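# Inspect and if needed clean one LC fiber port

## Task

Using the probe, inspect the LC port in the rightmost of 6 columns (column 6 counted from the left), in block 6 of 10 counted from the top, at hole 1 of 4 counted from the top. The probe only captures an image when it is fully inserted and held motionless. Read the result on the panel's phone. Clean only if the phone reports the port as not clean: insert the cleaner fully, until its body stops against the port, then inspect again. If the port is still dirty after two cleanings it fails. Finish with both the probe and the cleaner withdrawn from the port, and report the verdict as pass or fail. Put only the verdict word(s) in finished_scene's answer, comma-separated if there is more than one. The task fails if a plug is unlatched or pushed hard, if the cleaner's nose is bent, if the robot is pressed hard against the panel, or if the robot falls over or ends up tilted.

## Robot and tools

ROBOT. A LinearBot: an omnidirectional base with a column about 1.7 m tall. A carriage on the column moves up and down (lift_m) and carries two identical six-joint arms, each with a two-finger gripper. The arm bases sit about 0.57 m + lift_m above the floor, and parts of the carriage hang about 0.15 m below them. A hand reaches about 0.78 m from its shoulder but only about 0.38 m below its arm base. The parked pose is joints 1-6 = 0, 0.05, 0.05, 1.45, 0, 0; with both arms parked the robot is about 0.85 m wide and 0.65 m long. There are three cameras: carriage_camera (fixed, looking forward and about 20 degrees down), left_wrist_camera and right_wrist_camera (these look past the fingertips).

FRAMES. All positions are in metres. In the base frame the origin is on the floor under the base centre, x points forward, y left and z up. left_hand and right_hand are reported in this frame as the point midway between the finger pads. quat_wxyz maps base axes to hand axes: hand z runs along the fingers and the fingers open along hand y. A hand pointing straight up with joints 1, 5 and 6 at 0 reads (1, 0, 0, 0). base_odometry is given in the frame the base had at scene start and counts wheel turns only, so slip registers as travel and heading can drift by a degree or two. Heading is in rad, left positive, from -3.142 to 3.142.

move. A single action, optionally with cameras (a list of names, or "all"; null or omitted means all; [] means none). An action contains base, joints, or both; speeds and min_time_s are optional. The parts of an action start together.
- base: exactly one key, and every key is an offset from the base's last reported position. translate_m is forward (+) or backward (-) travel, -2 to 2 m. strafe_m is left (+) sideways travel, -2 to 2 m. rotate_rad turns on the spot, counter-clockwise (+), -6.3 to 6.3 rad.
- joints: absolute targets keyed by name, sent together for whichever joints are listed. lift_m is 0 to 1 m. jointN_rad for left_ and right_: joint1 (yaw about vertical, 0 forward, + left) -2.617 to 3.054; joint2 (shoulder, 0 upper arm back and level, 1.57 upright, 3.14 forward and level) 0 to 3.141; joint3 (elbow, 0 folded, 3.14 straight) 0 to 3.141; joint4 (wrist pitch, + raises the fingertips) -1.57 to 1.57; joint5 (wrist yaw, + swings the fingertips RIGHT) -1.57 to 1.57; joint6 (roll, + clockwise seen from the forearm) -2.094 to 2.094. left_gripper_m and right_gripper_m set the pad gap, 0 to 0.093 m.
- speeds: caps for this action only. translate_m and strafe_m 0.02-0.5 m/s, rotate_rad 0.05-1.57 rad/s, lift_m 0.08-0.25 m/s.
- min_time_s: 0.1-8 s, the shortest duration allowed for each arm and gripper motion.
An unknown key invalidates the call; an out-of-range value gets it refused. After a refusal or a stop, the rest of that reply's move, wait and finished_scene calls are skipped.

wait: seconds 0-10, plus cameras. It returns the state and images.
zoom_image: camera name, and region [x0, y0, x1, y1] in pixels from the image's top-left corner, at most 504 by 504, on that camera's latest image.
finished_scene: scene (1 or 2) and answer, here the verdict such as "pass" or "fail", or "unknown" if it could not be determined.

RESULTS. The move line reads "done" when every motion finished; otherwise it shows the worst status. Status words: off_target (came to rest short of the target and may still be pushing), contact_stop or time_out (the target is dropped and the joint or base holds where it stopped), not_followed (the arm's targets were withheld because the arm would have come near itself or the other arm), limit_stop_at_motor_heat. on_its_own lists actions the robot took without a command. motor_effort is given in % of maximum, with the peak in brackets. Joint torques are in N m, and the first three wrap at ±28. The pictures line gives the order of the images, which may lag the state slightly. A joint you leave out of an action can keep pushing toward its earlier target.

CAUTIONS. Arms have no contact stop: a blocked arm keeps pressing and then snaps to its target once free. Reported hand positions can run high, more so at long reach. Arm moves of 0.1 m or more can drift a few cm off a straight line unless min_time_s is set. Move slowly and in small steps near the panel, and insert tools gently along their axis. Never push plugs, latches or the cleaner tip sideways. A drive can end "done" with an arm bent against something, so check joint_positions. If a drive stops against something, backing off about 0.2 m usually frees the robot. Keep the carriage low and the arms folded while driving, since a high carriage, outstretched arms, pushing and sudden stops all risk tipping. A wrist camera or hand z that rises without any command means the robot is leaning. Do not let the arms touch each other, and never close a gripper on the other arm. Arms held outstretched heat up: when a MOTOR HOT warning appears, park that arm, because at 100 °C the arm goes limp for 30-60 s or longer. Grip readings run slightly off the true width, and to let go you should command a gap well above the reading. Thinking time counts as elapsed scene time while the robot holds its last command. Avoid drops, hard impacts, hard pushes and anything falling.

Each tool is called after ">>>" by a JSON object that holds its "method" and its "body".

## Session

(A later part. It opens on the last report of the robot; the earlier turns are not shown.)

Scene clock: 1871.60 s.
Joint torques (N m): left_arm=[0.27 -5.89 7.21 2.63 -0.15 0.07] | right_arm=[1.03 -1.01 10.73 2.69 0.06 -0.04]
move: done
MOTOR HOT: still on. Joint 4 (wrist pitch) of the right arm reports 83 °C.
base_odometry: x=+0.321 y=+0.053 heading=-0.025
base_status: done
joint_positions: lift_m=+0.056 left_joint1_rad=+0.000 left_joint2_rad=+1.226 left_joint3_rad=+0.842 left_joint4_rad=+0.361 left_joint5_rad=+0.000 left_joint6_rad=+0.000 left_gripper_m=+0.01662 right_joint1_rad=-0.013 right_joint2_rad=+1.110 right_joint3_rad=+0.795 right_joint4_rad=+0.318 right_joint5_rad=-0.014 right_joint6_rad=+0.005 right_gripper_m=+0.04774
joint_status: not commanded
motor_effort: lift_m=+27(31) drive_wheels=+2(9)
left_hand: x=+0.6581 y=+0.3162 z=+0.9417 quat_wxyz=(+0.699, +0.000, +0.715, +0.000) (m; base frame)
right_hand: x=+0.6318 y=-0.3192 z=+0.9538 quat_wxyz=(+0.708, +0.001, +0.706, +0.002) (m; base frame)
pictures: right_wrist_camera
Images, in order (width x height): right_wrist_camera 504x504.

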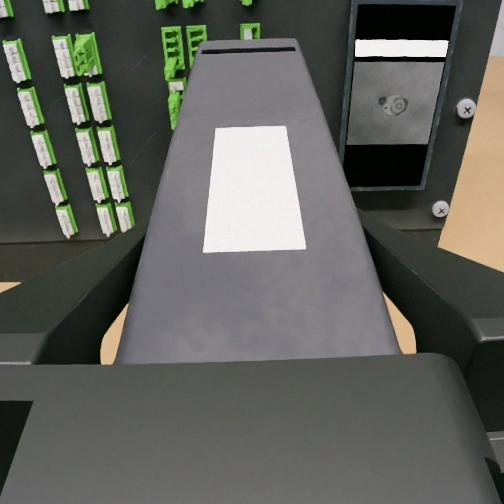

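>>> {"method": "move", "body": {"base": {"translate_m":-0.04}, "speeds": {"translate_m":0.03}, "cameras": ["carriage_camera"]}}

>>> {"method": "zoom_image", "body": {"camera": "carriage_camera", "region": [320, 170, 400, 250]}}

>>> {"method": "move", "body": {"base": {"translate_m":-0.1}, "speeds": {"translate_m":0.1}, "cameras": []}}

>>> {"method": "move", "body": {"joints": {"right_joint4_rad":1.45,"right_joint2_rad":0.6,"right_joint3_rad":0.45}, "min_time_s": 3, "base": {"strafe_m":-0.62}, "speeds": {"strafe_m":0.15}, "cameras": ["carriage_camera","left_wrist_camera"]}}

Scene clock: 1906.67 s.
Joint torques (N m): left_arm=[0.27 -5.93 7.2 2.64 -0.14 0.06] | right_arm=[1.03 -4.25 10.71 2.35 0.05 -0.03]
move: done
MOTOR HOT: still on. Joint 4 (wrist pitch) of the right arm reports 76 °C.
base_odometry: x=+0.281 y=+0.054 heading=-0.025
base_status: done
joint_positions: lift_m=+0.056 left_joint1_rad=+0.000 left_joint2_rad=+1.226 left_joint3_rad=+0.842 left_joint4_rad=+0.361 left_joint5_rad=+0.000 left_joint6_rad=+0.000 left_gripper_m=+0.01662 right_joint1_rad=-0.013 right_joint2_rad=+1.143 right_joint3_rad=+0.795 right_joint4_rad=+0.356 right_joint5_rad=-0.014 right_joint6_rad=+0.005 right_gripper_m=+0.04774
joint_status: not commanded
motor_effort: lift_m=+25(30) drive_wheels=-3(10)
left_hand: x=+0.6581 y=+0.3162 z=+0.9417 quat_wxyz=(+0.699, +0.000, +0.715, +0.000) (m; base frame)
right_hand: x=+0.6390 y=-0.3193 z=+0.9504 quat_wxyz=(+0.710, +0.001, +0.704, +0.002) (m; base frame)
pictures: carriage_camera
Images, in order (width x height): carriage_camera 504x504.

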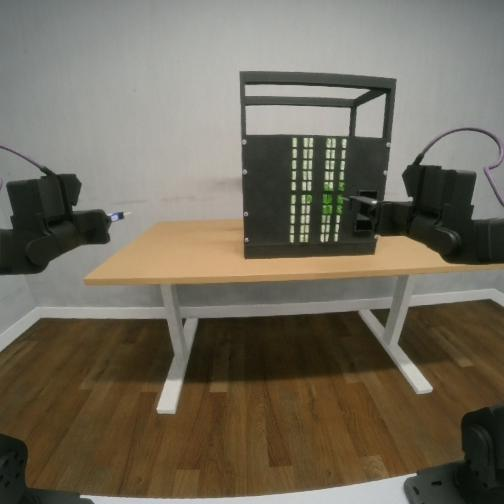

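Scaled by 6.300 from the camera's 504x504 image, which has a finer 720x720 frame.

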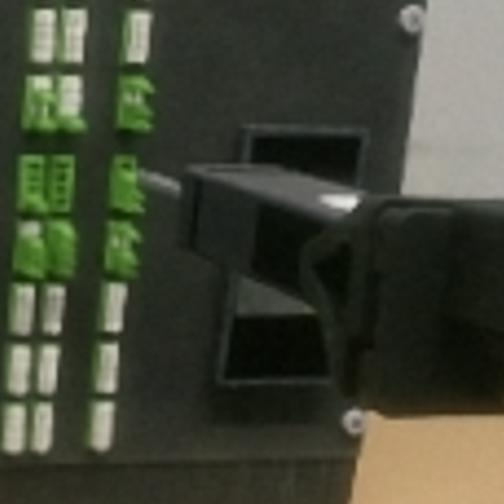

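Scene clock: 1908.37 s.
Joint torques (N m): left_arm=[0.28 -5.94 7.23 2.63 -0.14 0.07] | right_arm=[1.03 -4.31 10.71 2.39 0.05 -0.03]
move: done
MOTOR HOT: still on. Joint 4 (wrist pitch) of the right arm reports 76 °C.
base_odometry: x=+0.181 y=+0.057 heading=-0.025
base_status: done
joint_positions: lift_m=+0.056 left_joint1_rad=+0.000 left_joint2_rad=+1.226 left_joint3_rad=+0.842 left_joint4_rad=+0.361 left_joint5_rad=+0.000 left_joint6_rad=+0.000 left_gripper_m=+0.01662 right_joint1_rad=-0.013 right_joint2_rad=+1.143 right_joint3_rad=+0.795 right_joint4_rad=+0.352 right_joint5_rad=-0.014 right_joint6_rad=+0.005 right_gripper_m=+0.04774
joint_status: not commanded
motor_effort: lift_m=+26(30) drive_wheels=-3(7)
left_hand: x=+0.6581 y=+0.3162 z=+0.9417 quat_wxyz=(+0.699, +0.000, +0.715, +0.000) (m; base frame)
right_hand: x=+0.6390 y=-0.3193 z=+0.9495 quat_wxyz=(+0.709, +0.001, +0.706, +0.002) (m; base frame)
pictures: none
No camera images: "cameras" was empty.

Scene clock: 1913.40 s.
Joint torques (N m): left_arm=[0.28 -5.87 7.2 2.63 -0.15 0.07] | right_arm=[0.9 0.66 5.68 0.58 0.04 -0.04]
move: done
MOTOR HOT: still on. Joint 4 (wrist pitch) of the right arm reports 73 °C.
base_odometry: x=+0.165 y=-0.563 heading=-0.025
base_status: done
joint_positions: lift_m=+0.056 left_joint1_rad=+0.000 left_joint2_rad=+1.226 left_joint3_rad=+0.842 left_joint4_rad=+0.361 left_joint5_rad=+0.000 left_joint6_rad=+0.000 left_gripper_m=+0.01662 right_joint1_rad=-0.012 right_joint2_rad=+0.609 right_joint3_rad=+0.451 right_joint4_rad=+1.421 right_joint5_rad=-0.013 right_joint6_rad=+0.005 right_gripper_m=+0.04774
joint_status: all done
motor_effort: lift_m=+29(32) drive_wheels=-5(7)
left_hand: x=+0.6581 y=+0.3161 z=+0.9417 quat_wxyz=(+0.699, +0.000, +0.715, +0.000) (m; base frame)
right_hand: x=+0.3597 y=-0.3157 z=+1.1434 quat_wxyz=(+0.988, -0.005, +0.153, -0.003) (m; base frame)
pictures: carriage_camera, left_wrist_camera
Images, in order (width x height): carriage_camera 504x504, left_wrist_camera 504x504.

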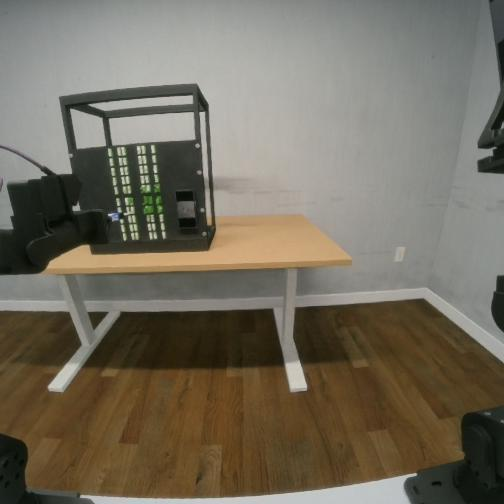

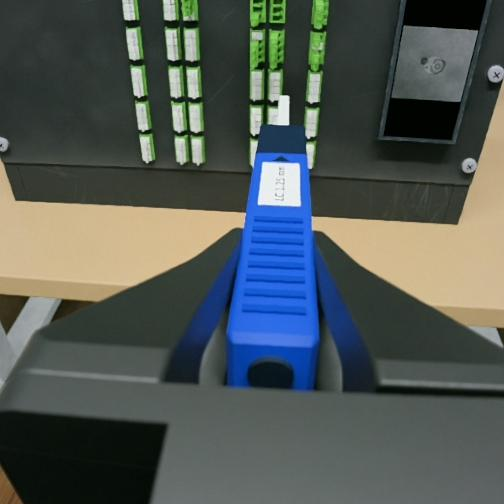

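>>> {"method": "move", "body": {"joints": {"left_joint5_rad":0.08,"left_joint4_rad":0.42,"left_joint1_rad":0.0,"lift_m":0.07}, "cameras": []}}

>>> {"method": "wait", "body": {"seconds": 0.5, "cameras": ["carriage_camera","left_wrist_camera"]}}

>>> {"method": "zoom_image", "body": {"camera": "left_wrist_camera", "region": [220, 0, 360, 140]}}

>>> {"method": "zoom_image", "body": {"camera": "left_wrist_camera", "region": [370, 0, 504, 160]}}

Scene clock: 1950.43 s.
Joint torques (N m): left_arm=[0.27 -5.94 7.2 2.73 -0.09 0.07] | right_arm=[0.94 0.87 6.26 0.51 0.04 -0.03]
move: done
MOTOR HOT: cleared for the motors of the right arm.
base_odometry: x=+0.165 y=-0.563 heading=-0.025
base_status: not commanded
joint_positions: lift_m=+0.070 left_joint1_rad=+0.000 left_joint2_rad=+1.226 left_joint3_rad=+0.842 left_joint4_rad=+0.391 left_joint5_rad=+0.070 left_joint6_rad=+0.000 left_gripper_m=+0.01662 right_joint1_rad=-0.012 right_joint2_rad=+0.608 right_joint3_rad=+0.445 right_joint4_rad=+1.429 right_joint5_rad=-0.013 right_joint6_rad=+0.005 right_gripper_m=+0.04774
joint_status: all done
motor_effort: lift_m=+29(38) drive_wheels=-4(5)
left_hand: x=+0.6577 y=+0.3040 z=+0.9636 quat_wxyz=(+0.709, +0.025, +0.704, -0.025) (m; base frame)
right_hand: x=+0.3589 y=-0.3157 z=+1.1566 quat_wxyz=(+0.988, -0.005, +0.152, -0.003) (m; base frame)
pictures: none
No camera images: "cameras" was empty.

Scene clock: 1950.93 s.
Joint torques (N m): left_arm=[0.28 -5.93 7.2 2.73 -0.07 0.07] | right_arm=[0.91 0.84 6.22 0.52 0.03 -0.03]
base_odometry: x=+0.165 y=-0.563 heading=-0.025
base_status: not commanded
joint_positions: lift_m=+0.070 left_joint1_rad=+0.000 left_joint2_rad=+1.226 left_joint3_rad=+0.842 left_joint4_rad=+0.391 left_joint5_rad=+0.071 left_joint6_rad=+0.000 left_gripper_m=+0.01662 right_joint1_rad=-0.012 right_joint2_rad=+0.608 right_joint3_rad=+0.445 right_joint4_rad=+1.429 right_joint5_rad=-0.013 right_joint6_rad=+0.005 right_gripper_m=+0.04774
joint_status: all done
motor_effort: lift_m=+30(38) drive_wheels=-3(5)
left_hand: x=+0.6577 y=+0.3039 z=+0.9636 quat_wxyz=(+0.709, +0.025, +0.704, -0.025) (m; base frame)
right_hand: x=+0.3589 y=-0.3157 z=+1.1566 quat_wxyz=(+0.988, -0.005, +0.152, -0.003) (m; base frame)
wait: 0.50 s; at rest by 0.27 s
pictures: carriage_camera, left_wrist_camera
Images, in order (width x height): carriage_camera 504x504, left_wrist_camera 504x504.

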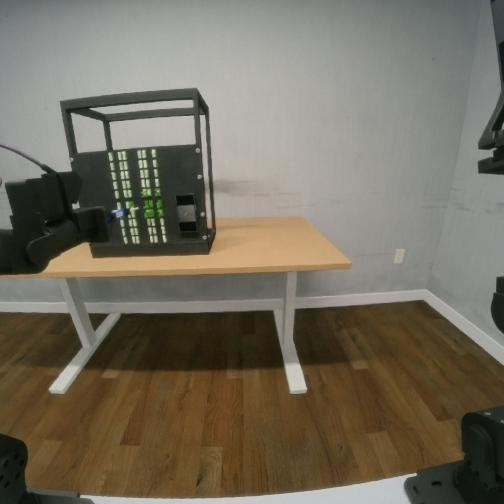

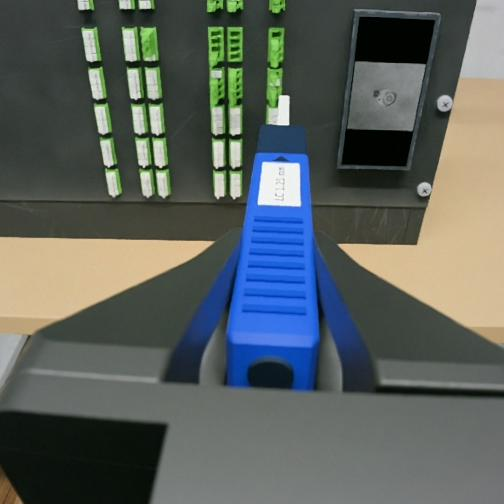

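Scaled by 3.600 from the camera's 504x504 image, which has a finer 720x720 frame.

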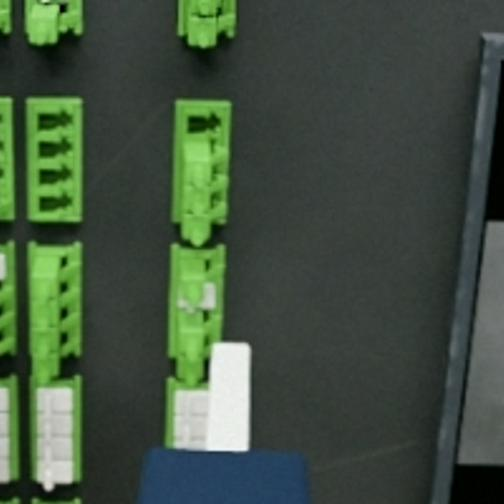

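Scaled by 3.150 from the camera's 504x504 image, which has a finer 720x720 frame.

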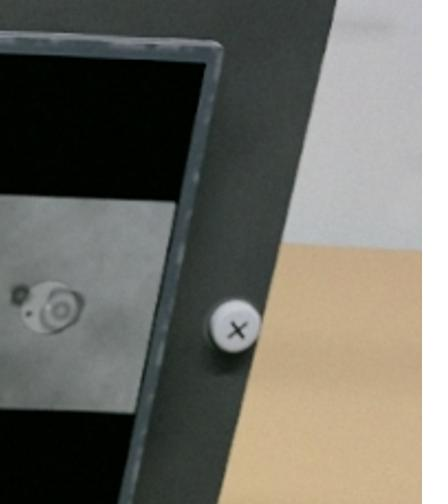

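>>> {"method": "move", "body": {"joints": {"lift_m":0.058}, "base": {"strafe_m":0.008}, "speeds": {"strafe_m":0.03}, "cameras": []}}

>>> {"method": "move", "body": {"base": {"translate_m":0.1}, "speeds": {"translate_m":0.06}, "cameras": []}}

>>> {"method": "wait", "body": {"seconds": 0.5, "cameras": ["carriage_camera","left_wrist_camera"]}}

>>> {"method": "zoom_image", "body": {"camera": "left_wrist_camera", "region": [230, 50, 330, 150]}}

Scene clock: 1985.13 s.
Joint torques (N m): left_arm=[0.31 -5.94 7.23 2.67 -0.09 0.07] | right_arm=[0.91 0.99 6.24 0.51 0 -0.04]
move: done
base_odometry: x=+0.165 y=-0.555 heading=-0.026
base_status: done
joint_positions: lift_m=+0.058 left_joint1_rad=+0.000 left_joint2_rad=+1.226 left_joint3_rad=+0.842 left_joint4_rad=+0.396 left_joint5_rad=+0.073 left_joint6_rad=+0.000 left_gripper_m=+0.01662 right_joint1_rad=-0.012 right_joint2_rad=+0.606 right_joint3_rad=+0.445 right_joint4_rad=+1.430 right_joint5_rad=-0.013 right_joint6_rad=+0.005 right_gripper_m=+0.04774
joint_status: all done
motor_effort: lift_m=+32(32) drive_wheels=-1(12)
left_hand: x=+0.6577 y=+0.3035 z=+0.9529 quat_wxyz=(+0.711, +0.026, +0.702, -0.026) (m; base frame)
right_hand: x=+0.3582 y=-0.3157 z=+1.1447 quat_wxyz=(+0.989, -0.005, +0.151, -0.003) (m; base frame)
pictures: none
No camera images: "cameras" was empty.

Scene clock: 1987.33 s.
Joint torques (N m): left_arm=[0.28 -5.9 7.2 2.67 -0.09 0.07] | right_arm=[0.91 0.95 6.23 0.49 0.04 -0.03]
move: done
base_odometry: x=+0.265 y=-0.558 heading=-0.026
base_status: done
joint_positions: lift_m=+0.058 left_joint1_rad=+0.000 left_joint2_rad=+1.226 left_joint3_rad=+0.842 left_joint4_rad=+0.396 left_joint5_rad=+0.073 left_joint6_rad=+0.000 left_gripper_m=+0.01662 right_joint1_rad=-0.012 right_joint2_rad=+0.606 right_joint3_rad=+0.445 right_joint4_rad=+1.430 right_joint5_rad=-0.013 right_joint6_rad=+0.005 right_gripper_m=+0.04774
joint_status: not commanded
motor_effort: lift_m=+33(33) drive_wheels=+2(8)
left_hand: x=+0.6577 y=+0.3035 z=+0.9529 quat_wxyz=(+0.711, +0.026, +0.702, -0.026) (m; base frame)
right_hand: x=+0.3582 y=-0.3157 z=+1.1447 quat_wxyz=(+0.989, -0.005, +0.151, -0.003) (m; base frame)
pictures: none
No camera images: "cameras" was empty.

Scene clock: 1987.83 s.
Joint torques (N m): left_arm=[0.27 -5.94 7.19 2.67 -0.08 0.07] | right_arm=[0.94 0.94 6.27 0.5 0.04 -0.03]
base_odometry: x=+0.265 y=-0.558 heading=-0.026
base_status: done
joint_positions: lift_m=+0.058 left_joint1_rad=+0.000 left_joint2_rad=+1.226 left_joint3_rad=+0.842 left_joint4_rad=+0.396 left_joint5_rad=+0.073 left_joint6_rad=+0.000 left_gripper_m=+0.01662 right_joint1_rad=-0.012 right_joint2_rad=+0.606 right_joint3_rad=+0.445 right_joint4_rad=+1.430 right_joint5_rad=-0.013 right_joint6_rad=+0.005 right_gripper_m=+0.04774
joint_status: not commanded
motor_effort: lift_m=+29(33) drive_wheels=+2(8)
left_hand: x=+0.6577 y=+0.3035 z=+0.9529 quat_wxyz=(+0.711, +0.026, +0.702, -0.026) (m; base frame)
right_hand: x=+0.3582 y=-0.3157 z=+1.1447 quat_wxyz=(+0.989, -0.005, +0.151, -0.003) (m; base frame)
wait: 0.50 s; at rest by 0.27 s
pictures: carriage_camera, left_wrist_camera
Images, in order (width x height): carriage_camera 504x504, left_wrist_camera 504x504.

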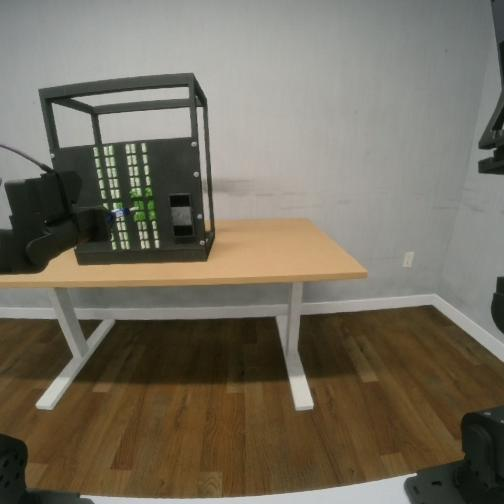

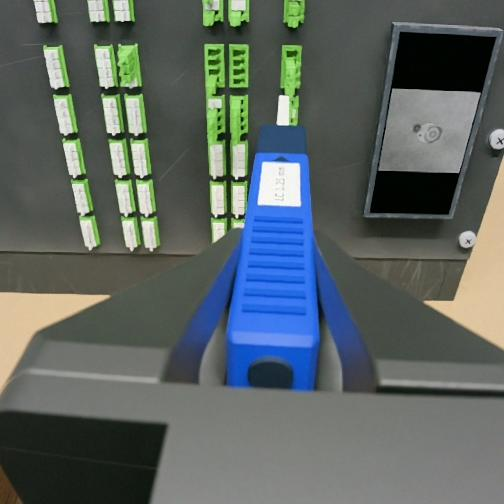

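Scaled by 5.040 from the camera's 504x504 image, which has a finer 720x720 frame.

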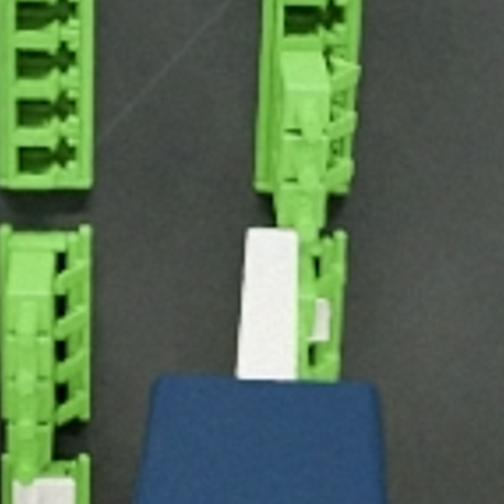

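>>> {"method": "move", "body": {"joints": {"lift_m":0.0555}, "base": {"translate_m":0.05}, "speeds": {"translate_m":0.04}, "cameras": []}}

>>> {"method": "wait", "body": {"seconds": 0.5, "cameras": ["left_wrist_camera"]}}

>>> {"method": "zoom_image", "body": {"camera": "left_wrist_camera", "region": [230, 50, 330, 150]}}

Scene clock: 2002.07 s.
Joint torques (N m): left_arm=[0.28 -5.91 7.2 2.64 -0.09 0.07] | right_arm=[0.92 1.07 6.24 0.47 0.04 -0.04]
move: done
base_odometry: x=+0.315 y=-0.559 heading=-0.027
base_status: done
joint_positions: lift_m=+0.056 left_joint1_rad=+0.000 left_joint2_rad=+1.226 left_joint3_rad=+0.842 left_joint4_rad=+0.398 left_joint5_rad=+0.073 left_joint6_rad=+0.000 left_gripper_m=+0.01662 right_joint1_rad=-0.012 right_joint2_rad=+0.605 right_joint3_rad=+0.445 right_joint4_rad=+1.431 right_joint5_rad=-0.013 right_joint6_rad=+0.005 right_gripper_m=+0.04774
joint_status: all done
motor_effort: lift_m=+26(30) drive_wheels=-6(12)
left_hand: x=+0.6577 y=+0.3035 z=+0.9509 quat_wxyz=(+0.712, +0.026, +0.702, -0.026) (m; base frame)
right_hand: x=+0.3574 y=-0.3157 z=+1.1425 quat_wxyz=(+0.989, -0.005, +0.149, -0.003) (m; base frame)
pictures: none
No camera images: "cameras" was empty.

Scene clock: 2002.57 s.
Joint torques (N m): left_arm=[0.27 -5.87 7.21 2.64 -0.09 0.07] | right_arm=[0.94 1.1 6.27 0.48 0.03 -0.04]
base_odometry: x=+0.315 y=-0.559 heading=-0.027
base_status: done
joint_positions: lift_m=+0.056 left_joint1_rad=+0.000 left_joint2_rad=+1.226 left_joint3_rad=+0.842 left_joint4_rad=+0.398 left_joint5_rad=+0.073 left_joint6_rad=+0.000 left_gripper_m=+0.01662 right_joint1_rad=-0.012 right_joint2_rad=+0.605 right_joint3_rad=+0.445 right_joint4_rad=+1.431 right_joint5_rad=-0.013 right_joint6_rad=+0.005 right_gripper_m=+0.04774
joint_status: all done
motor_effort: lift_m=+31(30) drive_wheels=-5(12)
left_hand: x=+0.6577 y=+0.3035 z=+0.9509 quat_wxyz=(+0.712, +0.026, +0.702, -0.026) (m; base frame)
right_hand: x=+0.3574 y=-0.3157 z=+1.1425 quat_wxyz=(+0.989, -0.005, +0.149, -0.003) (m; base frame)
wait: 0.50 s; at rest by 0.27 s
pictures: left_wrist_camera
Images, in order (width x height): left_wrist_camera 504x504.

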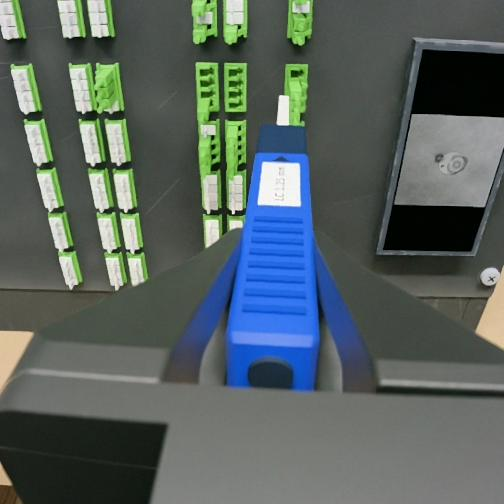

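Scaled by 5.040 from the camera's 504x504 image, which has a finer 720x720 frame.

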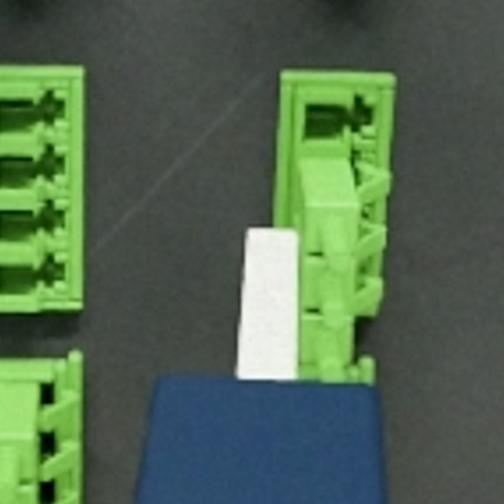

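>>> {"method": "move", "body": {"joints": {"lift_m":0.051}, "base": {"strafe_m":-0.007}, "speeds": {"strafe_m":0.03}, "cameras": []}}

>>> {"method": "move", "body": {"base": {"translate_m":0.022}, "speeds": {"translate_m":0.04}, "cameras": []}}

>>> {"method": "wait", "body": {"seconds": 0.5, "cameras": ["left_wrist_camera"]}}

>>> {"method": "zoom_image", "body": {"camera": "left_wrist_camera", "region": [250, 60, 320, 130]}}

Scene clock: 2030.20 s.
Joint torques (N m): left_arm=[0.2 -5.91 7.19 2.64 -0.11 0.07] | right_arm=[0.88 1.17 6.37 0.48 0.02 -0.04]
move: done
base_odometry: x=+0.315 y=-0.566 heading=-0.026
base_status: done
joint_positions: lift_m=+0.051 left_joint1_rad=+0.000 left_joint2_rad=+1.226 left_joint3_rad=+0.842 left_joint4_rad=+0.399 left_joint5_rad=+0.076 left_joint6_rad=+0.000 left_gripper_m=+0.01662 right_joint1_rad=-0.012 right_joint2_rad=+0.605 right_joint3_rad=+0.444 right_joint4_rad=+1.432 right_joint5_rad=-0.011 right_joint6_rad=+0.005 right_gripper_m=+0.04774
joint_status: all done
motor_effort: lift_m=+30(32) drive_wheels=+3(5)
left_hand: x=+0.6577 y=+0.3030 z=+0.9464 quat_wxyz=(+0.712, +0.027, +0.702, -0.027) (m; base frame)
right_hand: x=+0.3573 y=-0.3159 z=+1.1377 quat_wxyz=(+0.989, -0.004, +0.149, -0.003) (m; base frame)
pictures: none
No camera images: "cameras" was empty.

Scene clock: 2031.20 s.
Joint torques (N m): left_arm=[0.28 -3.17 7.23 2.95 -0.13 0.07] | right_arm=[0.9 1.17 6.34 0.49 0.02 -0.04]
move: done
base_odometry: x=+0.337 y=-0.567 heading=-0.026
base_status: done
joint_positions: lift_m=+0.051 left_joint1_rad=+0.000 left_joint2_rad=+1.201 left_joint3_rad=+0.842 left_joint4_rad=+0.370 left_joint5_rad=+0.078 left_joint6_rad=+0.000 left_gripper_m=+0.01662 right_joint1_rad=-0.012 right_joint2_rad=+0.605 right_joint3_rad=+0.444 right_joint4_rad=+1.430 right_joint5_rad=-0.011 right_joint6_rad=+0.005 right_gripper_m=+0.04774
joint_status: not commanded
motor_effort: lift_m=+28(32) drive_wheels=+2(10)
left_hand: x=+0.6522 y=+0.3025 z=+0.9497 quat_wxyz=(+0.711, +0.028, +0.703, -0.028) (m; base frame)
right_hand: x=+0.3577 y=-0.3160 z=+1.1376 quat_wxyz=(+0.989, -0.004, +0.150, -0.003) (m; base frame)
pictures: none
No camera images: "cameras" was empty.

Scene clock: 2031.70 s.
Joint torques (N m): left_arm=[0.27 -3.19 7.21 2.95 -0.13 0.06] | right_arm=[0.92 1.18 6.35 0.49 0.02 -0.04]
base_odometry: x=+0.337 y=-0.567 heading=-0.026
base_status: done
joint_positions: lift_m=+0.051 left_joint1_rad=+0.000 left_joint2_rad=+1.201 left_joint3_rad=+0.842 left_joint4_rad=+0.370 left_joint5_rad=+0.078 left_joint6_rad=+0.000 left_gripper_m=+0.01662 right_joint1_rad=-0.012 right_joint2_rad=+0.605 right_joint3_rad=+0.444 right_joint4_rad=+1.430 right_joint5_rad=-0.011 right_joint6_rad=+0.005 right_gripper_m=+0.04774
joint_status: not commanded
motor_effort: lift_m=+30(32) drive_wheels=+2(10)
left_hand: x=+0.6522 y=+0.3025 z=+0.9497 quat_wxyz=(+0.711, +0.028, +0.703, -0.028) (m; base frame)
right_hand: x=+0.3577 y=-0.3160 z=+1.1376 quat_wxyz=(+0.989, -0.004, +0.150, -0.003) (m; base frame)
wait: 0.50 s; at rest by 0.27 s
pictures: left_wrist_camera
Images, in order (width x height): left_wrist_camera 504x504.

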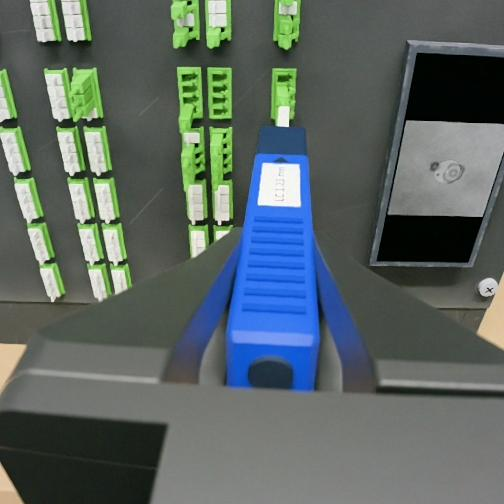

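Scaled by 7.200 from the camera's 504x504 image, which has a finer 720x720 frame.

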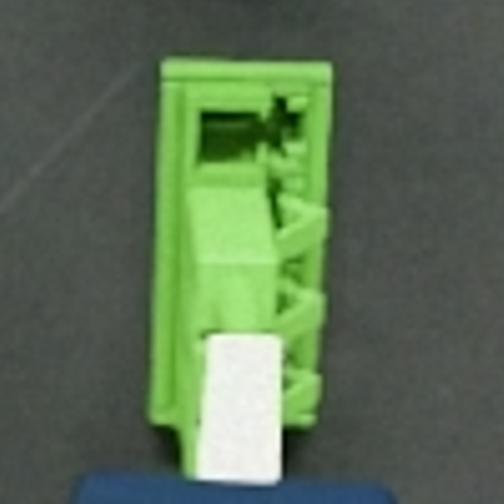

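>>> {"method": "move", "body": {"base": {"translate_m":-0.02}, "speeds": {"translate_m":0.05}, "cameras": []}}

>>> {"method": "move", "body": {"joints": {"lift_m":0.06}, "cameras": []}}

>>> {"method": "wait", "body": {"seconds": 0.5, "cameras": ["left_wrist_camera"]}}

>>> {"method": "zoom_image", "body": {"camera": "left_wrist_camera", "region": [250, 60, 320, 130]}}

Scene clock: 2045.33 s.
Joint torques (N m): left_arm=[0.28 -4.98 7.2 2.76 -0.13 0.07] | right_arm=[0.94 1.2 6.39 0.46 0.04 -0.03]
move: done
base_odometry: x=+0.317 y=-0.566 heading=-0.026
base_status: done
joint_positions: lift_m=+0.051 left_joint1_rad=+0.000 left_joint2_rad=+1.217 left_joint3_rad=+0.842 left_joint4_rad=+0.388 left_joint5_rad=+0.078 left_joint6_rad=+0.000 left_gripper_m=+0.01662 right_joint1_rad=-0.012 right_joint2_rad=+0.605 right_joint3_rad=+0.444 right_joint4_rad=+1.433 right_joint5_rad=-0.011 right_joint6_rad=+0.005 right_gripper_m=+0.04774
joint_status: not commanded
motor_effort: lift_m=+29(31) drive_wheels=+2(12)
left_hand: x=+0.6556 y=+0.3025 z=+0.9477 quat_wxyz=(+0.711, +0.028, +0.702, -0.028) (m; base frame)
right_hand: x=+0.3570 y=-0.3160 z=+1.1378 quat_wxyz=(+0.989, -0.004, +0.149, -0.003) (m; base frame)
pictures: none
No camera images: "cameras" was empty.

Scene clock: 2045.83 s.
Joint torques (N m): left_arm=[0.29 -5.2 7.2 2.65 -0.14 0.08] | right_arm=[0.94 1.16 6.35 0.47 0.03 -0.04]
move: done
base_odometry: x=+0.317 y=-0.566 heading=-0.026
base_status: not commanded
joint_positions: lift_m=+0.060 left_joint1_rad=+0.000 left_joint2_rad=+1.220 left_joint3_rad=+0.842 left_joint4_rad=+0.398 left_joint5_rad=+0.078 left_joint6_rad=+0.000 left_gripper_m=+0.01662 right_joint1_rad=-0.012 right_joint2_rad=+0.605 right_joint3_rad=+0.444 right_joint4_rad=+1.432 right_joint5_rad=-0.011 right_joint6_rad=+0.005 right_gripper_m=+0.04774
joint_status: all done
motor_effort: lift_m=+27(35) drive_wheels=+2(5)
left_hand: x=+0.6562 y=+0.3025 z=+0.9579 quat_wxyz=(+0.714, +0.028, +0.699, -0.028) (m; base frame)
right_hand: x=+0.3572 y=-0.3160 z=+1.1467 quat_wxyz=(+0.989, -0.004, +0.149, -0.003) (m; base frame)
pictures: none
No camera images: "cameras" was empty.

Scene clock: 2046.33 s.
Joint torques (N m): left_arm=[0.27 -5.22 7.23 2.65 -0.14 0.07] | right_arm=[0.92 1.17 6.37 0.47 0.03 -0.04]
base_odometry: x=+0.317 y=-0.566 heading=-0.026
base_status: not commanded
joint_positions: lift_m=+0.060 left_joint1_rad=+0.000 left_joint2_rad=+1.220 left_joint3_rad=+0.842 left_joint4_rad=+0.398 left_joint5_rad=+0.078 left_joint6_rad=+0.000 left_gripper_m=+0.01662 right_joint1_rad=-0.012 right_joint2_rad=+0.605 right_joint3_rad=+0.444 right_joint4_rad=+1.432 right_joint5_rad=-0.011 right_joint6_rad=+0.005 right_gripper_m=+0.04774
joint_status: all done
motor_effort: lift_m=+31(35) drive_wheels=+1(5)
left_hand: x=+0.6562 y=+0.3025 z=+0.9579 quat_wxyz=(+0.714, +0.028, +0.699, -0.028) (m; base frame)
right_hand: x=+0.3572 y=-0.3160 z=+1.1467 quat_wxyz=(+0.989, -0.004, +0.149, -0.003) (m; base frame)
wait: 0.50 s; at rest by 0.27 s
pictures: left_wrist_camera
Images, in order (width x height): left_wrist_camera 504x504.

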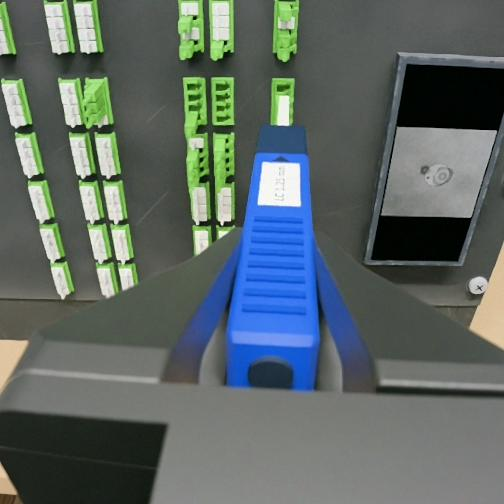

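Scaled by 7.200 from the camera's 504x504 image, which has a finer 720x720 frame.

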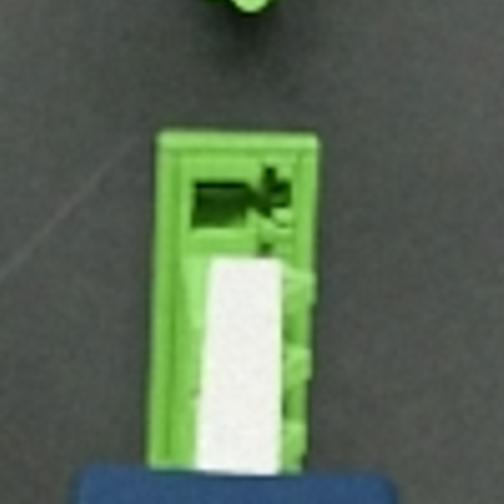

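>>> {"method": "move", "body": {"joints": {"lift_m":0.066}, "cameras": []}}

>>> {"method": "move", "body": {"base": {"translate_m":0.015}, "speeds": {"translate_m":0.04}, "cameras": []}}

>>> {"method": "wait", "body": {"seconds": 0.5, "cameras": ["left_wrist_camera"]}}

>>> {"method": "zoom_image", "body": {"camera": "left_wrist_camera", "region": [250, 60, 320, 130]}}

Scene clock: 2090.03 s.
Joint torques (N m): left_arm=[0.31 -5.33 7.19 2.61 -0.13 0.07] | right_arm=[0.94 1.17 6.35 0.47 0.02 -0.04]
move: done
base_odometry: x=+0.317 y=-0.566 heading=-0.026
base_status: not commanded
joint_positions: lift_m=+0.066 left_joint1_rad=+0.000 left_joint2_rad=+1.221 left_joint3_rad=+0.842 left_joint4_rad=+0.402 left_joint5_rad=+0.078 left_joint6_rad=+0.000 left_gripper_m=+0.01662 right_joint1_rad=-0.012 right_joint2_rad=+0.605 right_joint3_rad=+0.444 right_joint4_rad=+1.432 right_joint5_rad=-0.011 right_joint6_rad=+0.005 right_gripper_m=+0.04774
joint_status: all done
motor_effort: lift_m=+29(36) drive_wheels=+2(5)
left_hand: x=+0.6564 y=+0.3025 z=+0.9644 quat_wxyz=(+0.715, +0.028, +0.699, -0.028) (m; base frame)
right_hand: x=+0.3573 y=-0.3160 z=+1.1527 quat_wxyz=(+0.989, -0.004, +0.149, -0.003) (m; base frame)
pictures: none
No camera images: "cameras" was empty.

Scene clock: 2090.93 s.
Joint torques (N m): left_arm=[0.28 -5.33 7.16 2.61 -0.14 0.07] | right_arm=[0.92 1.17 6.39 0.48 0.03 -0.03]
move: done
base_odometry: x=+0.332 y=-0.567 heading=-0.026
base_status: done
joint_positions: lift_m=+0.066 left_joint1_rad=+0.000 left_joint2_rad=+1.221 left_joint3_rad=+0.842 left_joint4_rad=+0.402 left_joint5_rad=+0.078 left_joint6_rad=+0.000 left_gripper_m=+0.01662 right_joint1_rad=-0.012 right_joint2_rad=+0.605 right_joint3_rad=+0.444 right_joint4_rad=+1.431 right_joint5_rad=-0.011 right_joint6_rad=+0.005 right_gripper_m=+0.04774
joint_status: not commanded
motor_effort: lift_m=+30(31) drive_wheels=+2(11)
left_hand: x=+0.6564 y=+0.3025 z=+0.9644 quat_wxyz=(+0.715, +0.028, +0.699, -0.028) (m; base frame)
right_hand: x=+0.3576 y=-0.3160 z=+1.1526 quat_wxyz=(+0.989, -0.004, +0.150, -0.003) (m; base frame)
pictures: none
No camera images: "cameras" was empty.

Scene clock: 2091.43 s.
Joint torques (N m): left_arm=[0.28 -5.37 7.19 2.61 -0.14 0.06] | right_arm=[0.91 1.11 6.34 0.46 0.02 -0.03]
base_odometry: x=+0.332 y=-0.567 heading=-0.026
base_status: done
joint_positions: lift_m=+0.066 left_joint1_rad=+0.000 left_joint2_rad=+1.221 left_joint3_rad=+0.842 left_joint4_rad=+0.402 left_joint5_rad=+0.078 left_joint6_rad=+0.000 left_gripper_m=+0.01662 right_joint1_rad=-0.012 right_joint2_rad=+0.605 right_joint3_rad=+0.444 right_joint4_rad=+1.431 right_joint5_rad=-0.011 right_joint6_rad=+0.005 right_gripper_m=+0.04774
joint_status: not commanded
motor_effort: lift_m=+27(31) drive_wheels=-5(11)
left_hand: x=+0.6564 y=+0.3025 z=+0.9644 quat_wxyz=(+0.715, +0.028, +0.699, -0.028) (m; base frame)
right_hand: x=+0.3576 y=-0.3160 z=+1.1526 quat_wxyz=(+0.989, -0.004, +0.150, -0.003) (m; base frame)
wait: 0.50 s; at rest by 0.27 s
pictures: left_wrist_camera
Images, in order (width x height): left_wrist_camera 504x504.

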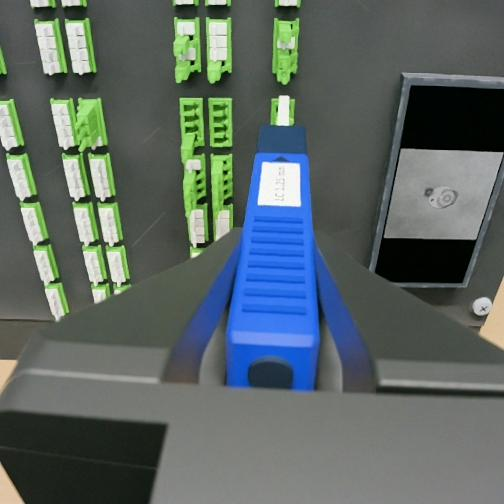

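Scaled by 7.200 from the camera's 504x504 image, which has a finer 720x720 frame.

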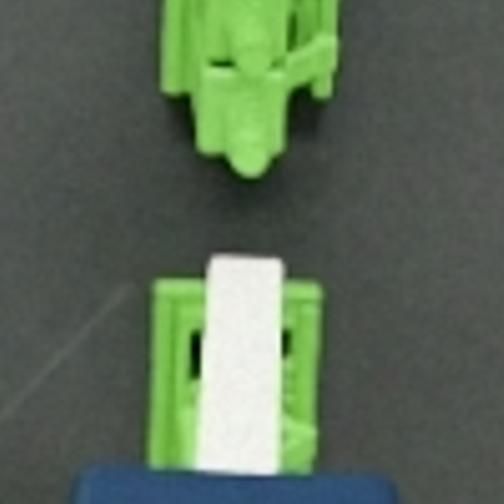

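>>> {"method": "move", "body": {"joints": {"lift_m":0.061}, "cameras": []}}

>>> {"method": "move", "body": {"base": {"translate_m":0.01}, "speeds": {"translate_m":0.03}, "cameras": []}}

>>> {"method": "wait", "body": {"seconds": 0.5, "cameras": ["left_wrist_camera"]}}

>>> {"method": "zoom_image", "body": {"camera": "left_wrist_camera", "region": [250, 60, 320, 130]}}

Scene clock: 2130.87 s.
Joint torques (N m): left_arm=[0.28 -5.42 7.16 2.62 -0.13 0.07] | right_arm=[0.88 1.17 6.37 0.49 0.03 -0.03]
move: done
base_odometry: x=+0.332 y=-0.567 heading=-0.026
base_status: not commanded
joint_positions: lift_m=+0.061 left_joint1_rad=+0.000 left_joint2_rad=+1.222 left_joint3_rad=+0.842 left_joint4_rad=+0.401 left_joint5_rad=+0.078 left_joint6_rad=+0.000 left_gripper_m=+0.01662 right_joint1_rad=-0.012 right_joint2_rad=+0.605 right_joint3_rad=+0.443 right_joint4_rad=+1.431 right_joint5_rad=-0.011 right_joint6_rad=+0.005 right_gripper_m=+0.04774
joint_status: all done
motor_effort: lift_m=+27(31) drive_wheels=-5(5)
left_hand: x=+0.6568 y=+0.3025 z=+0.9587 quat_wxyz=(+0.714, +0.028, +0.699, -0.028) (m; base frame)
right_hand: x=+0.3577 y=-0.3160 z=+1.1475 quat_wxyz=(+0.989, -0.004, +0.150, -0.003) (m; base frame)
pictures: none
No camera images: "cameras" was empty.

Scene clock: 2131.73 s.
Joint torques (N m): left_arm=[0.29 -5.55 7.21 2.61 -0.13 0.07] | right_arm=[0.95 1.13 6.43 0.52 0.02 -0.04]
move: done
base_odometry: x=+0.342 y=-0.567 heading=-0.027
base_status: done
joint_positions: lift_m=+0.061 left_joint1_rad=+0.000 left_joint2_rad=+1.222 left_joint3_rad=+0.842 left_joint4_rad=+0.402 left_joint5_rad=+0.078 left_joint6_rad=+0.000 left_gripper_m=+0.01662 right_joint1_rad=-0.012 right_joint2_rad=+0.605 right_joint3_rad=+0.443 right_joint4_rad=+1.431 right_joint5_rad=-0.011 right_joint6_rad=+0.005 right_gripper_m=+0.04774
joint_status: not commanded
motor_effort: lift_m=+30(32) drive_wheels=+2(11)
left_hand: x=+0.6568 y=+0.3025 z=+0.9588 quat_wxyz=(+0.714, +0.028, +0.699, -0.028) (m; base frame)
right_hand: x=+0.3577 y=-0.3160 z=+1.1475 quat_wxyz=(+0.989, -0.004, +0.150, -0.003) (m; base frame)
pictures: none
No camera images: "cameras" was empty.

Scene clock: 2132.23 s.
Joint torques (N m): left_arm=[0.29 -5.5 7.2 2.61 -0.14 0.07] | right_arm=[0.92 1.1 6.42 0.47 0.02 -0.04]
base_odometry: x=+0.342 y=-0.567 heading=-0.027
base_status: done
joint_positions: lift_m=+0.061 left_joint1_rad=+0.000 left_joint2_rad=+1.222 left_joint3_rad=+0.842 left_joint4_rad=+0.402 left_joint5_rad=+0.078 left_joint6_rad=+0.000 left_gripper_m=+0.01662 right_joint1_rad=-0.012 right_joint2_rad=+0.605 right_joint3_rad=+0.443 right_joint4_rad=+1.431 right_joint5_rad=-0.011 right_joint6_rad=+0.005 right_gripper_m=+0.04774
joint_status: not commanded
motor_effort: lift_m=+29(32) drive_wheels=+2(11)
left_hand: x=+0.6568 y=+0.3025 z=+0.9588 quat_wxyz=(+0.714, +0.028, +0.699, -0.028) (m; base frame)
right_hand: x=+0.3577 y=-0.3160 z=+1.1475 quat_wxyz=(+0.989, -0.004, +0.150, -0.003) (m; base frame)
wait: 0.50 s; at rest by 0.27 s
pictures: left_wrist_camera
Images, in order (width x height): left_wrist_camera 504x504.

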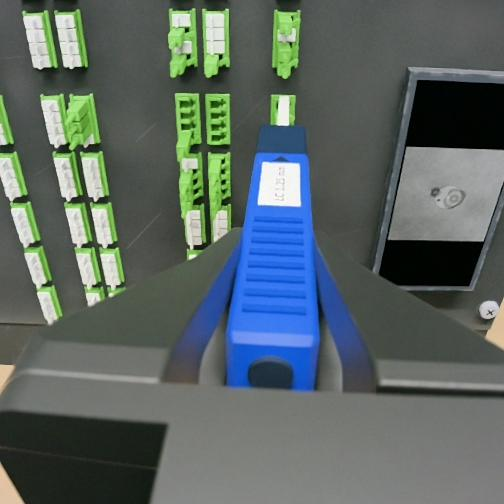

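Scaled by 7.200 from the camera's 504x504 image, which has a finer 720x720 frame.

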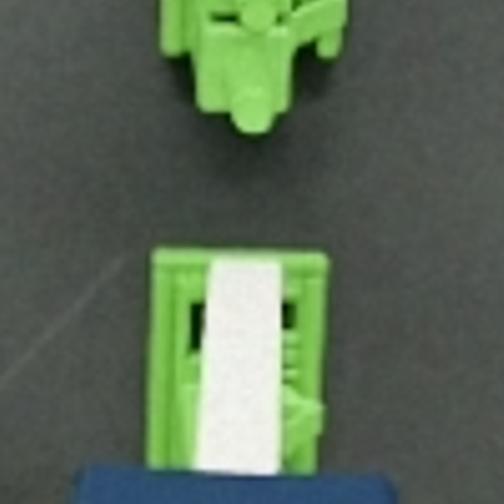

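>>> {"method": "move", "body": {"joints": {"lift_m":0.055,"left_joint1_rad":0.012}, "cameras": []}}

>>> {"method": "wait", "body": {"seconds": 0.5, "cameras": ["left_wrist_camera"]}}

>>> {"method": "zoom_image", "body": {"camera": "left_wrist_camera", "region": [250, 60, 320, 130]}}

>>> {"method": "zoom_image", "body": {"camera": "left_wrist_camera", "region": [150, 60, 350, 260]}}

Scene clock: 2146.83 s.
Joint torques (N m): left_arm=[0.95 -5.53 7.19 2.61 -0.14 0.07] | right_arm=[0.92 1.13 6.39 0.49 0.02 -0.04]
move: done
base_odometry: x=+0.342 y=-0.567 heading=-0.027
base_status: not commanded
joint_positions: lift_m=+0.055 left_joint1_rad=+0.003 left_joint2_rad=+1.223 left_joint3_rad=+0.842 left_joint4_rad=+0.402 left_joint5_rad=+0.078 left_joint6_rad=+0.000 left_gripper_m=+0.01662 right_joint1_rad=-0.012 right_joint2_rad=+0.605 right_joint3_rad=+0.443 right_joint4_rad=+1.431 right_joint5_rad=-0.011 right_joint6_rad=+0.005 right_gripper_m=+0.04774
joint_status: all done
motor_effort: lift_m=+29(31) drive_wheels=-6(6)
left_hand: x=+0.6569 y=+0.3040 z=+0.9526 quat_wxyz=(+0.714, +0.027, +0.699, -0.026) (m; base frame)
right_hand: x=+0.3577 y=-0.3160 z=+1.1414 quat_wxyz=(+0.989, -0.004, +0.150, -0.003) (m; base frame)
pictures: none
No camera images: "cameras" was empty.

Scene clock: 2147.33 s.
Joint torques (N m): left_arm=[0.95 -5.56 7.19 2.61 -0.14 0.07] | right_arm=[0.92 1.17 6.34 0.49 0.03 -0.04]
base_odometry: x=+0.342 y=-0.567 heading=-0.027
base_status: not commanded
joint_positions: lift_m=+0.055 left_joint1_rad=+0.003 left_joint2_rad=+1.223 left_joint3_rad=+0.842 left_joint4_rad=+0.402 left_joint5_rad=+0.078 left_joint6_rad=+0.000 left_gripper_m=+0.01662 right_joint1_rad=-0.012 right_joint2_rad=+0.605 right_joint3_rad=+0.443 right_joint4_rad=+1.431 right_joint5_rad=-0.011 right_joint6_rad=+0.005 right_gripper_m=+0.04774
joint_status: all done
motor_effort: lift_m=+31(31) drive_wheels=+2(6)
left_hand: x=+0.6569 y=+0.3040 z=+0.9526 quat_wxyz=(+0.714, +0.027, +0.699, -0.026) (m; base frame)
right_hand: x=+0.3577 y=-0.3160 z=+1.1414 quat_wxyz=(+0.989, -0.004, +0.150, -0.003) (m; base frame)
wait: 0.50 s; at rest by 0.27 s
pictures: left_wrist_camera
Images, in order (width x height): left_wrist_camera 504x504.

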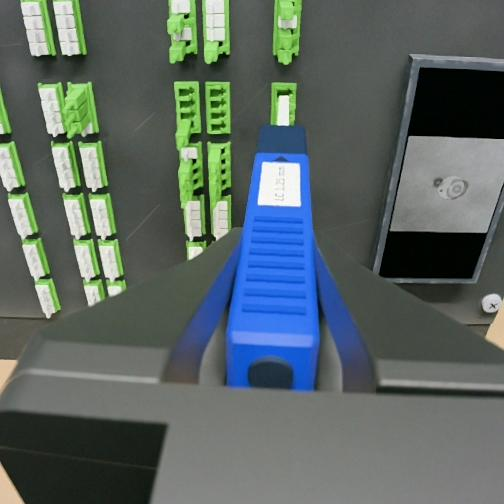

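Scaled by 7.200 from the camera's 504x504 image, which has a finer 720x720 frame.

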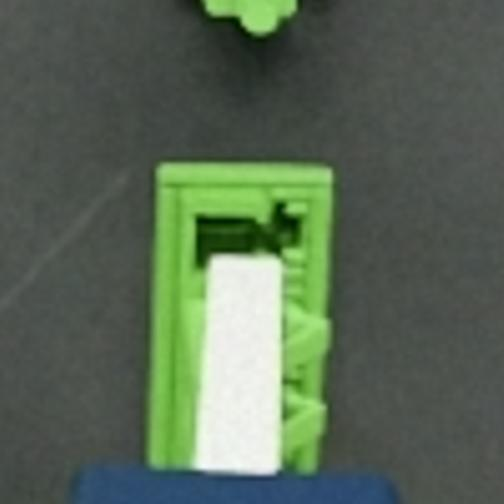

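Scaled by 2.520 from the camera's 504x504 image, which has a finer 720x720 frame.

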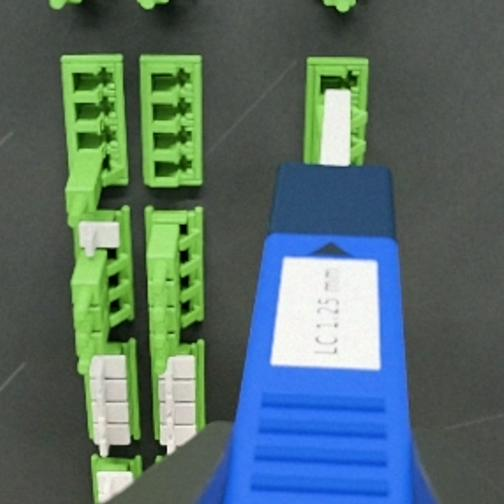

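>>> {"method": "move", "body": {"joints": {"lift_m":0.054}, "base": {"translate_m":0.01}, "speeds": {"translate_m":0.03}, "cameras": []}}

>>> {"method": "wait", "body": {"seconds": 0.5, "cameras": ["left_wrist_camera"]}}

>>> {"method": "zoom_image", "body": {"camera": "left_wrist_camera", "region": [250, 60, 320, 130]}}

Scene clock: 2173.50 s.
Joint torques (N m): left_arm=[0.96 -5.49 7.2 2.58 -0.12 0.07] | right_arm=[0.91 1.26 6.41 0.48 0.02 -0.03]
move: done
base_odometry: x=+0.352 y=-0.568 heading=-0.027
base_status: done
joint_positions: lift_m=+0.054 left_joint1_rad=+0.003 left_joint2_rad=+1.222 left_joint3_rad=+0.842 left_joint4_rad=+0.404 left_joint5_rad=+0.078 left_joint6_rad=+0.000 left_gripper_m=+0.01662 right_joint1_rad=-0.012 right_joint2_rad=+0.604 right_joint3_rad=+0.443 right_joint4_rad=+1.431 right_joint5_rad=-0.011 right_joint6_rad=+0.005 right_gripper_m=+0.04774
joint_status: all done
motor_effort: lift_m=+27(31) drive_wheels=+3(12)
left_hand: x=+0.6568 y=+0.3040 z=+0.9523 quat_wxyz=(+0.715, +0.027, +0.698, -0.026) (m; base frame)
right_hand: x=+0.3573 y=-0.3160 z=+1.1407 quat_wxyz=(+0.989, -0.004, +0.150, -0.003) (m; base frame)
pictures: none
No camera images: "cameras" was empty.

Scene clock: 2174.00 s.
Joint torques (N m): left_arm=[0.94 -5.48 7.23 2.59 -0.13 0.07] | right_arm=[0.91 1.24 6.41 0.48 0.02 -0.03]
base_odometry: x=+0.352 y=-0.568 heading=-0.027
base_status: done
joint_positions: lift_m=+0.054 left_joint1_rad=+0.003 left_joint2_rad=+1.222 left_joint3_rad=+0.842 left_joint4_rad=+0.404 left_joint5_rad=+0.078 left_joint6_rad=+0.000 left_gripper_m=+0.01662 right_joint1_rad=-0.012 right_joint2_rad=+0.604 right_joint3_rad=+0.443 right_joint4_rad=+1.431 right_joint5_rad=-0.011 right_joint6_rad=+0.005 right_gripper_m=+0.04774
joint_status: all done
motor_effort: lift_m=+27(31) drive_wheels=+3(12)
left_hand: x=+0.6568 y=+0.3040 z=+0.9523 quat_wxyz=(+0.715, +0.027, +0.698, -0.026) (m; base frame)
right_hand: x=+0.3573 y=-0.3160 z=+1.1407 quat_wxyz=(+0.989, -0.004, +0.150, -0.003) (m; base frame)
wait: 0.50 s; at rest by 0.27 s
pictures: left_wrist_camera
Images, in order (width x height): left_wrist_camera 504x504.

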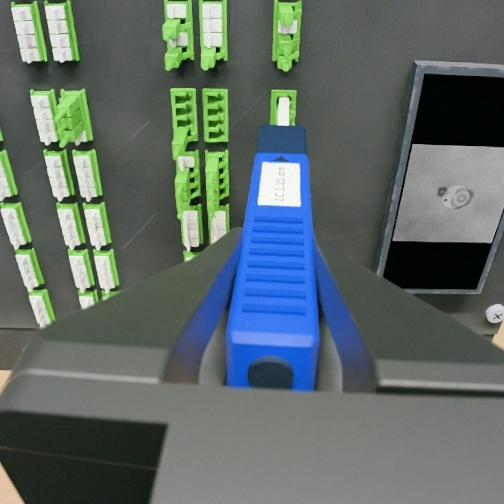

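Scaled by 7.200 from the camera's 504x504 image, which has a finer 720x720 frame.

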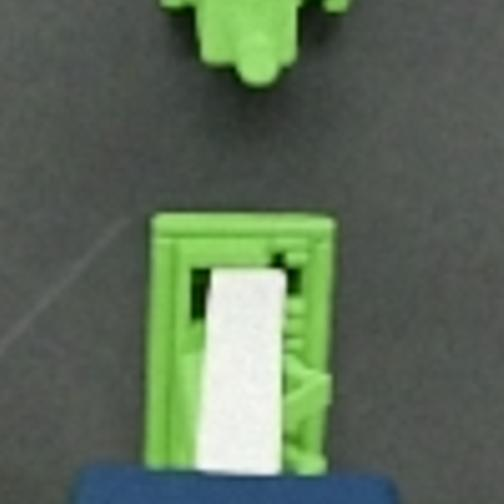

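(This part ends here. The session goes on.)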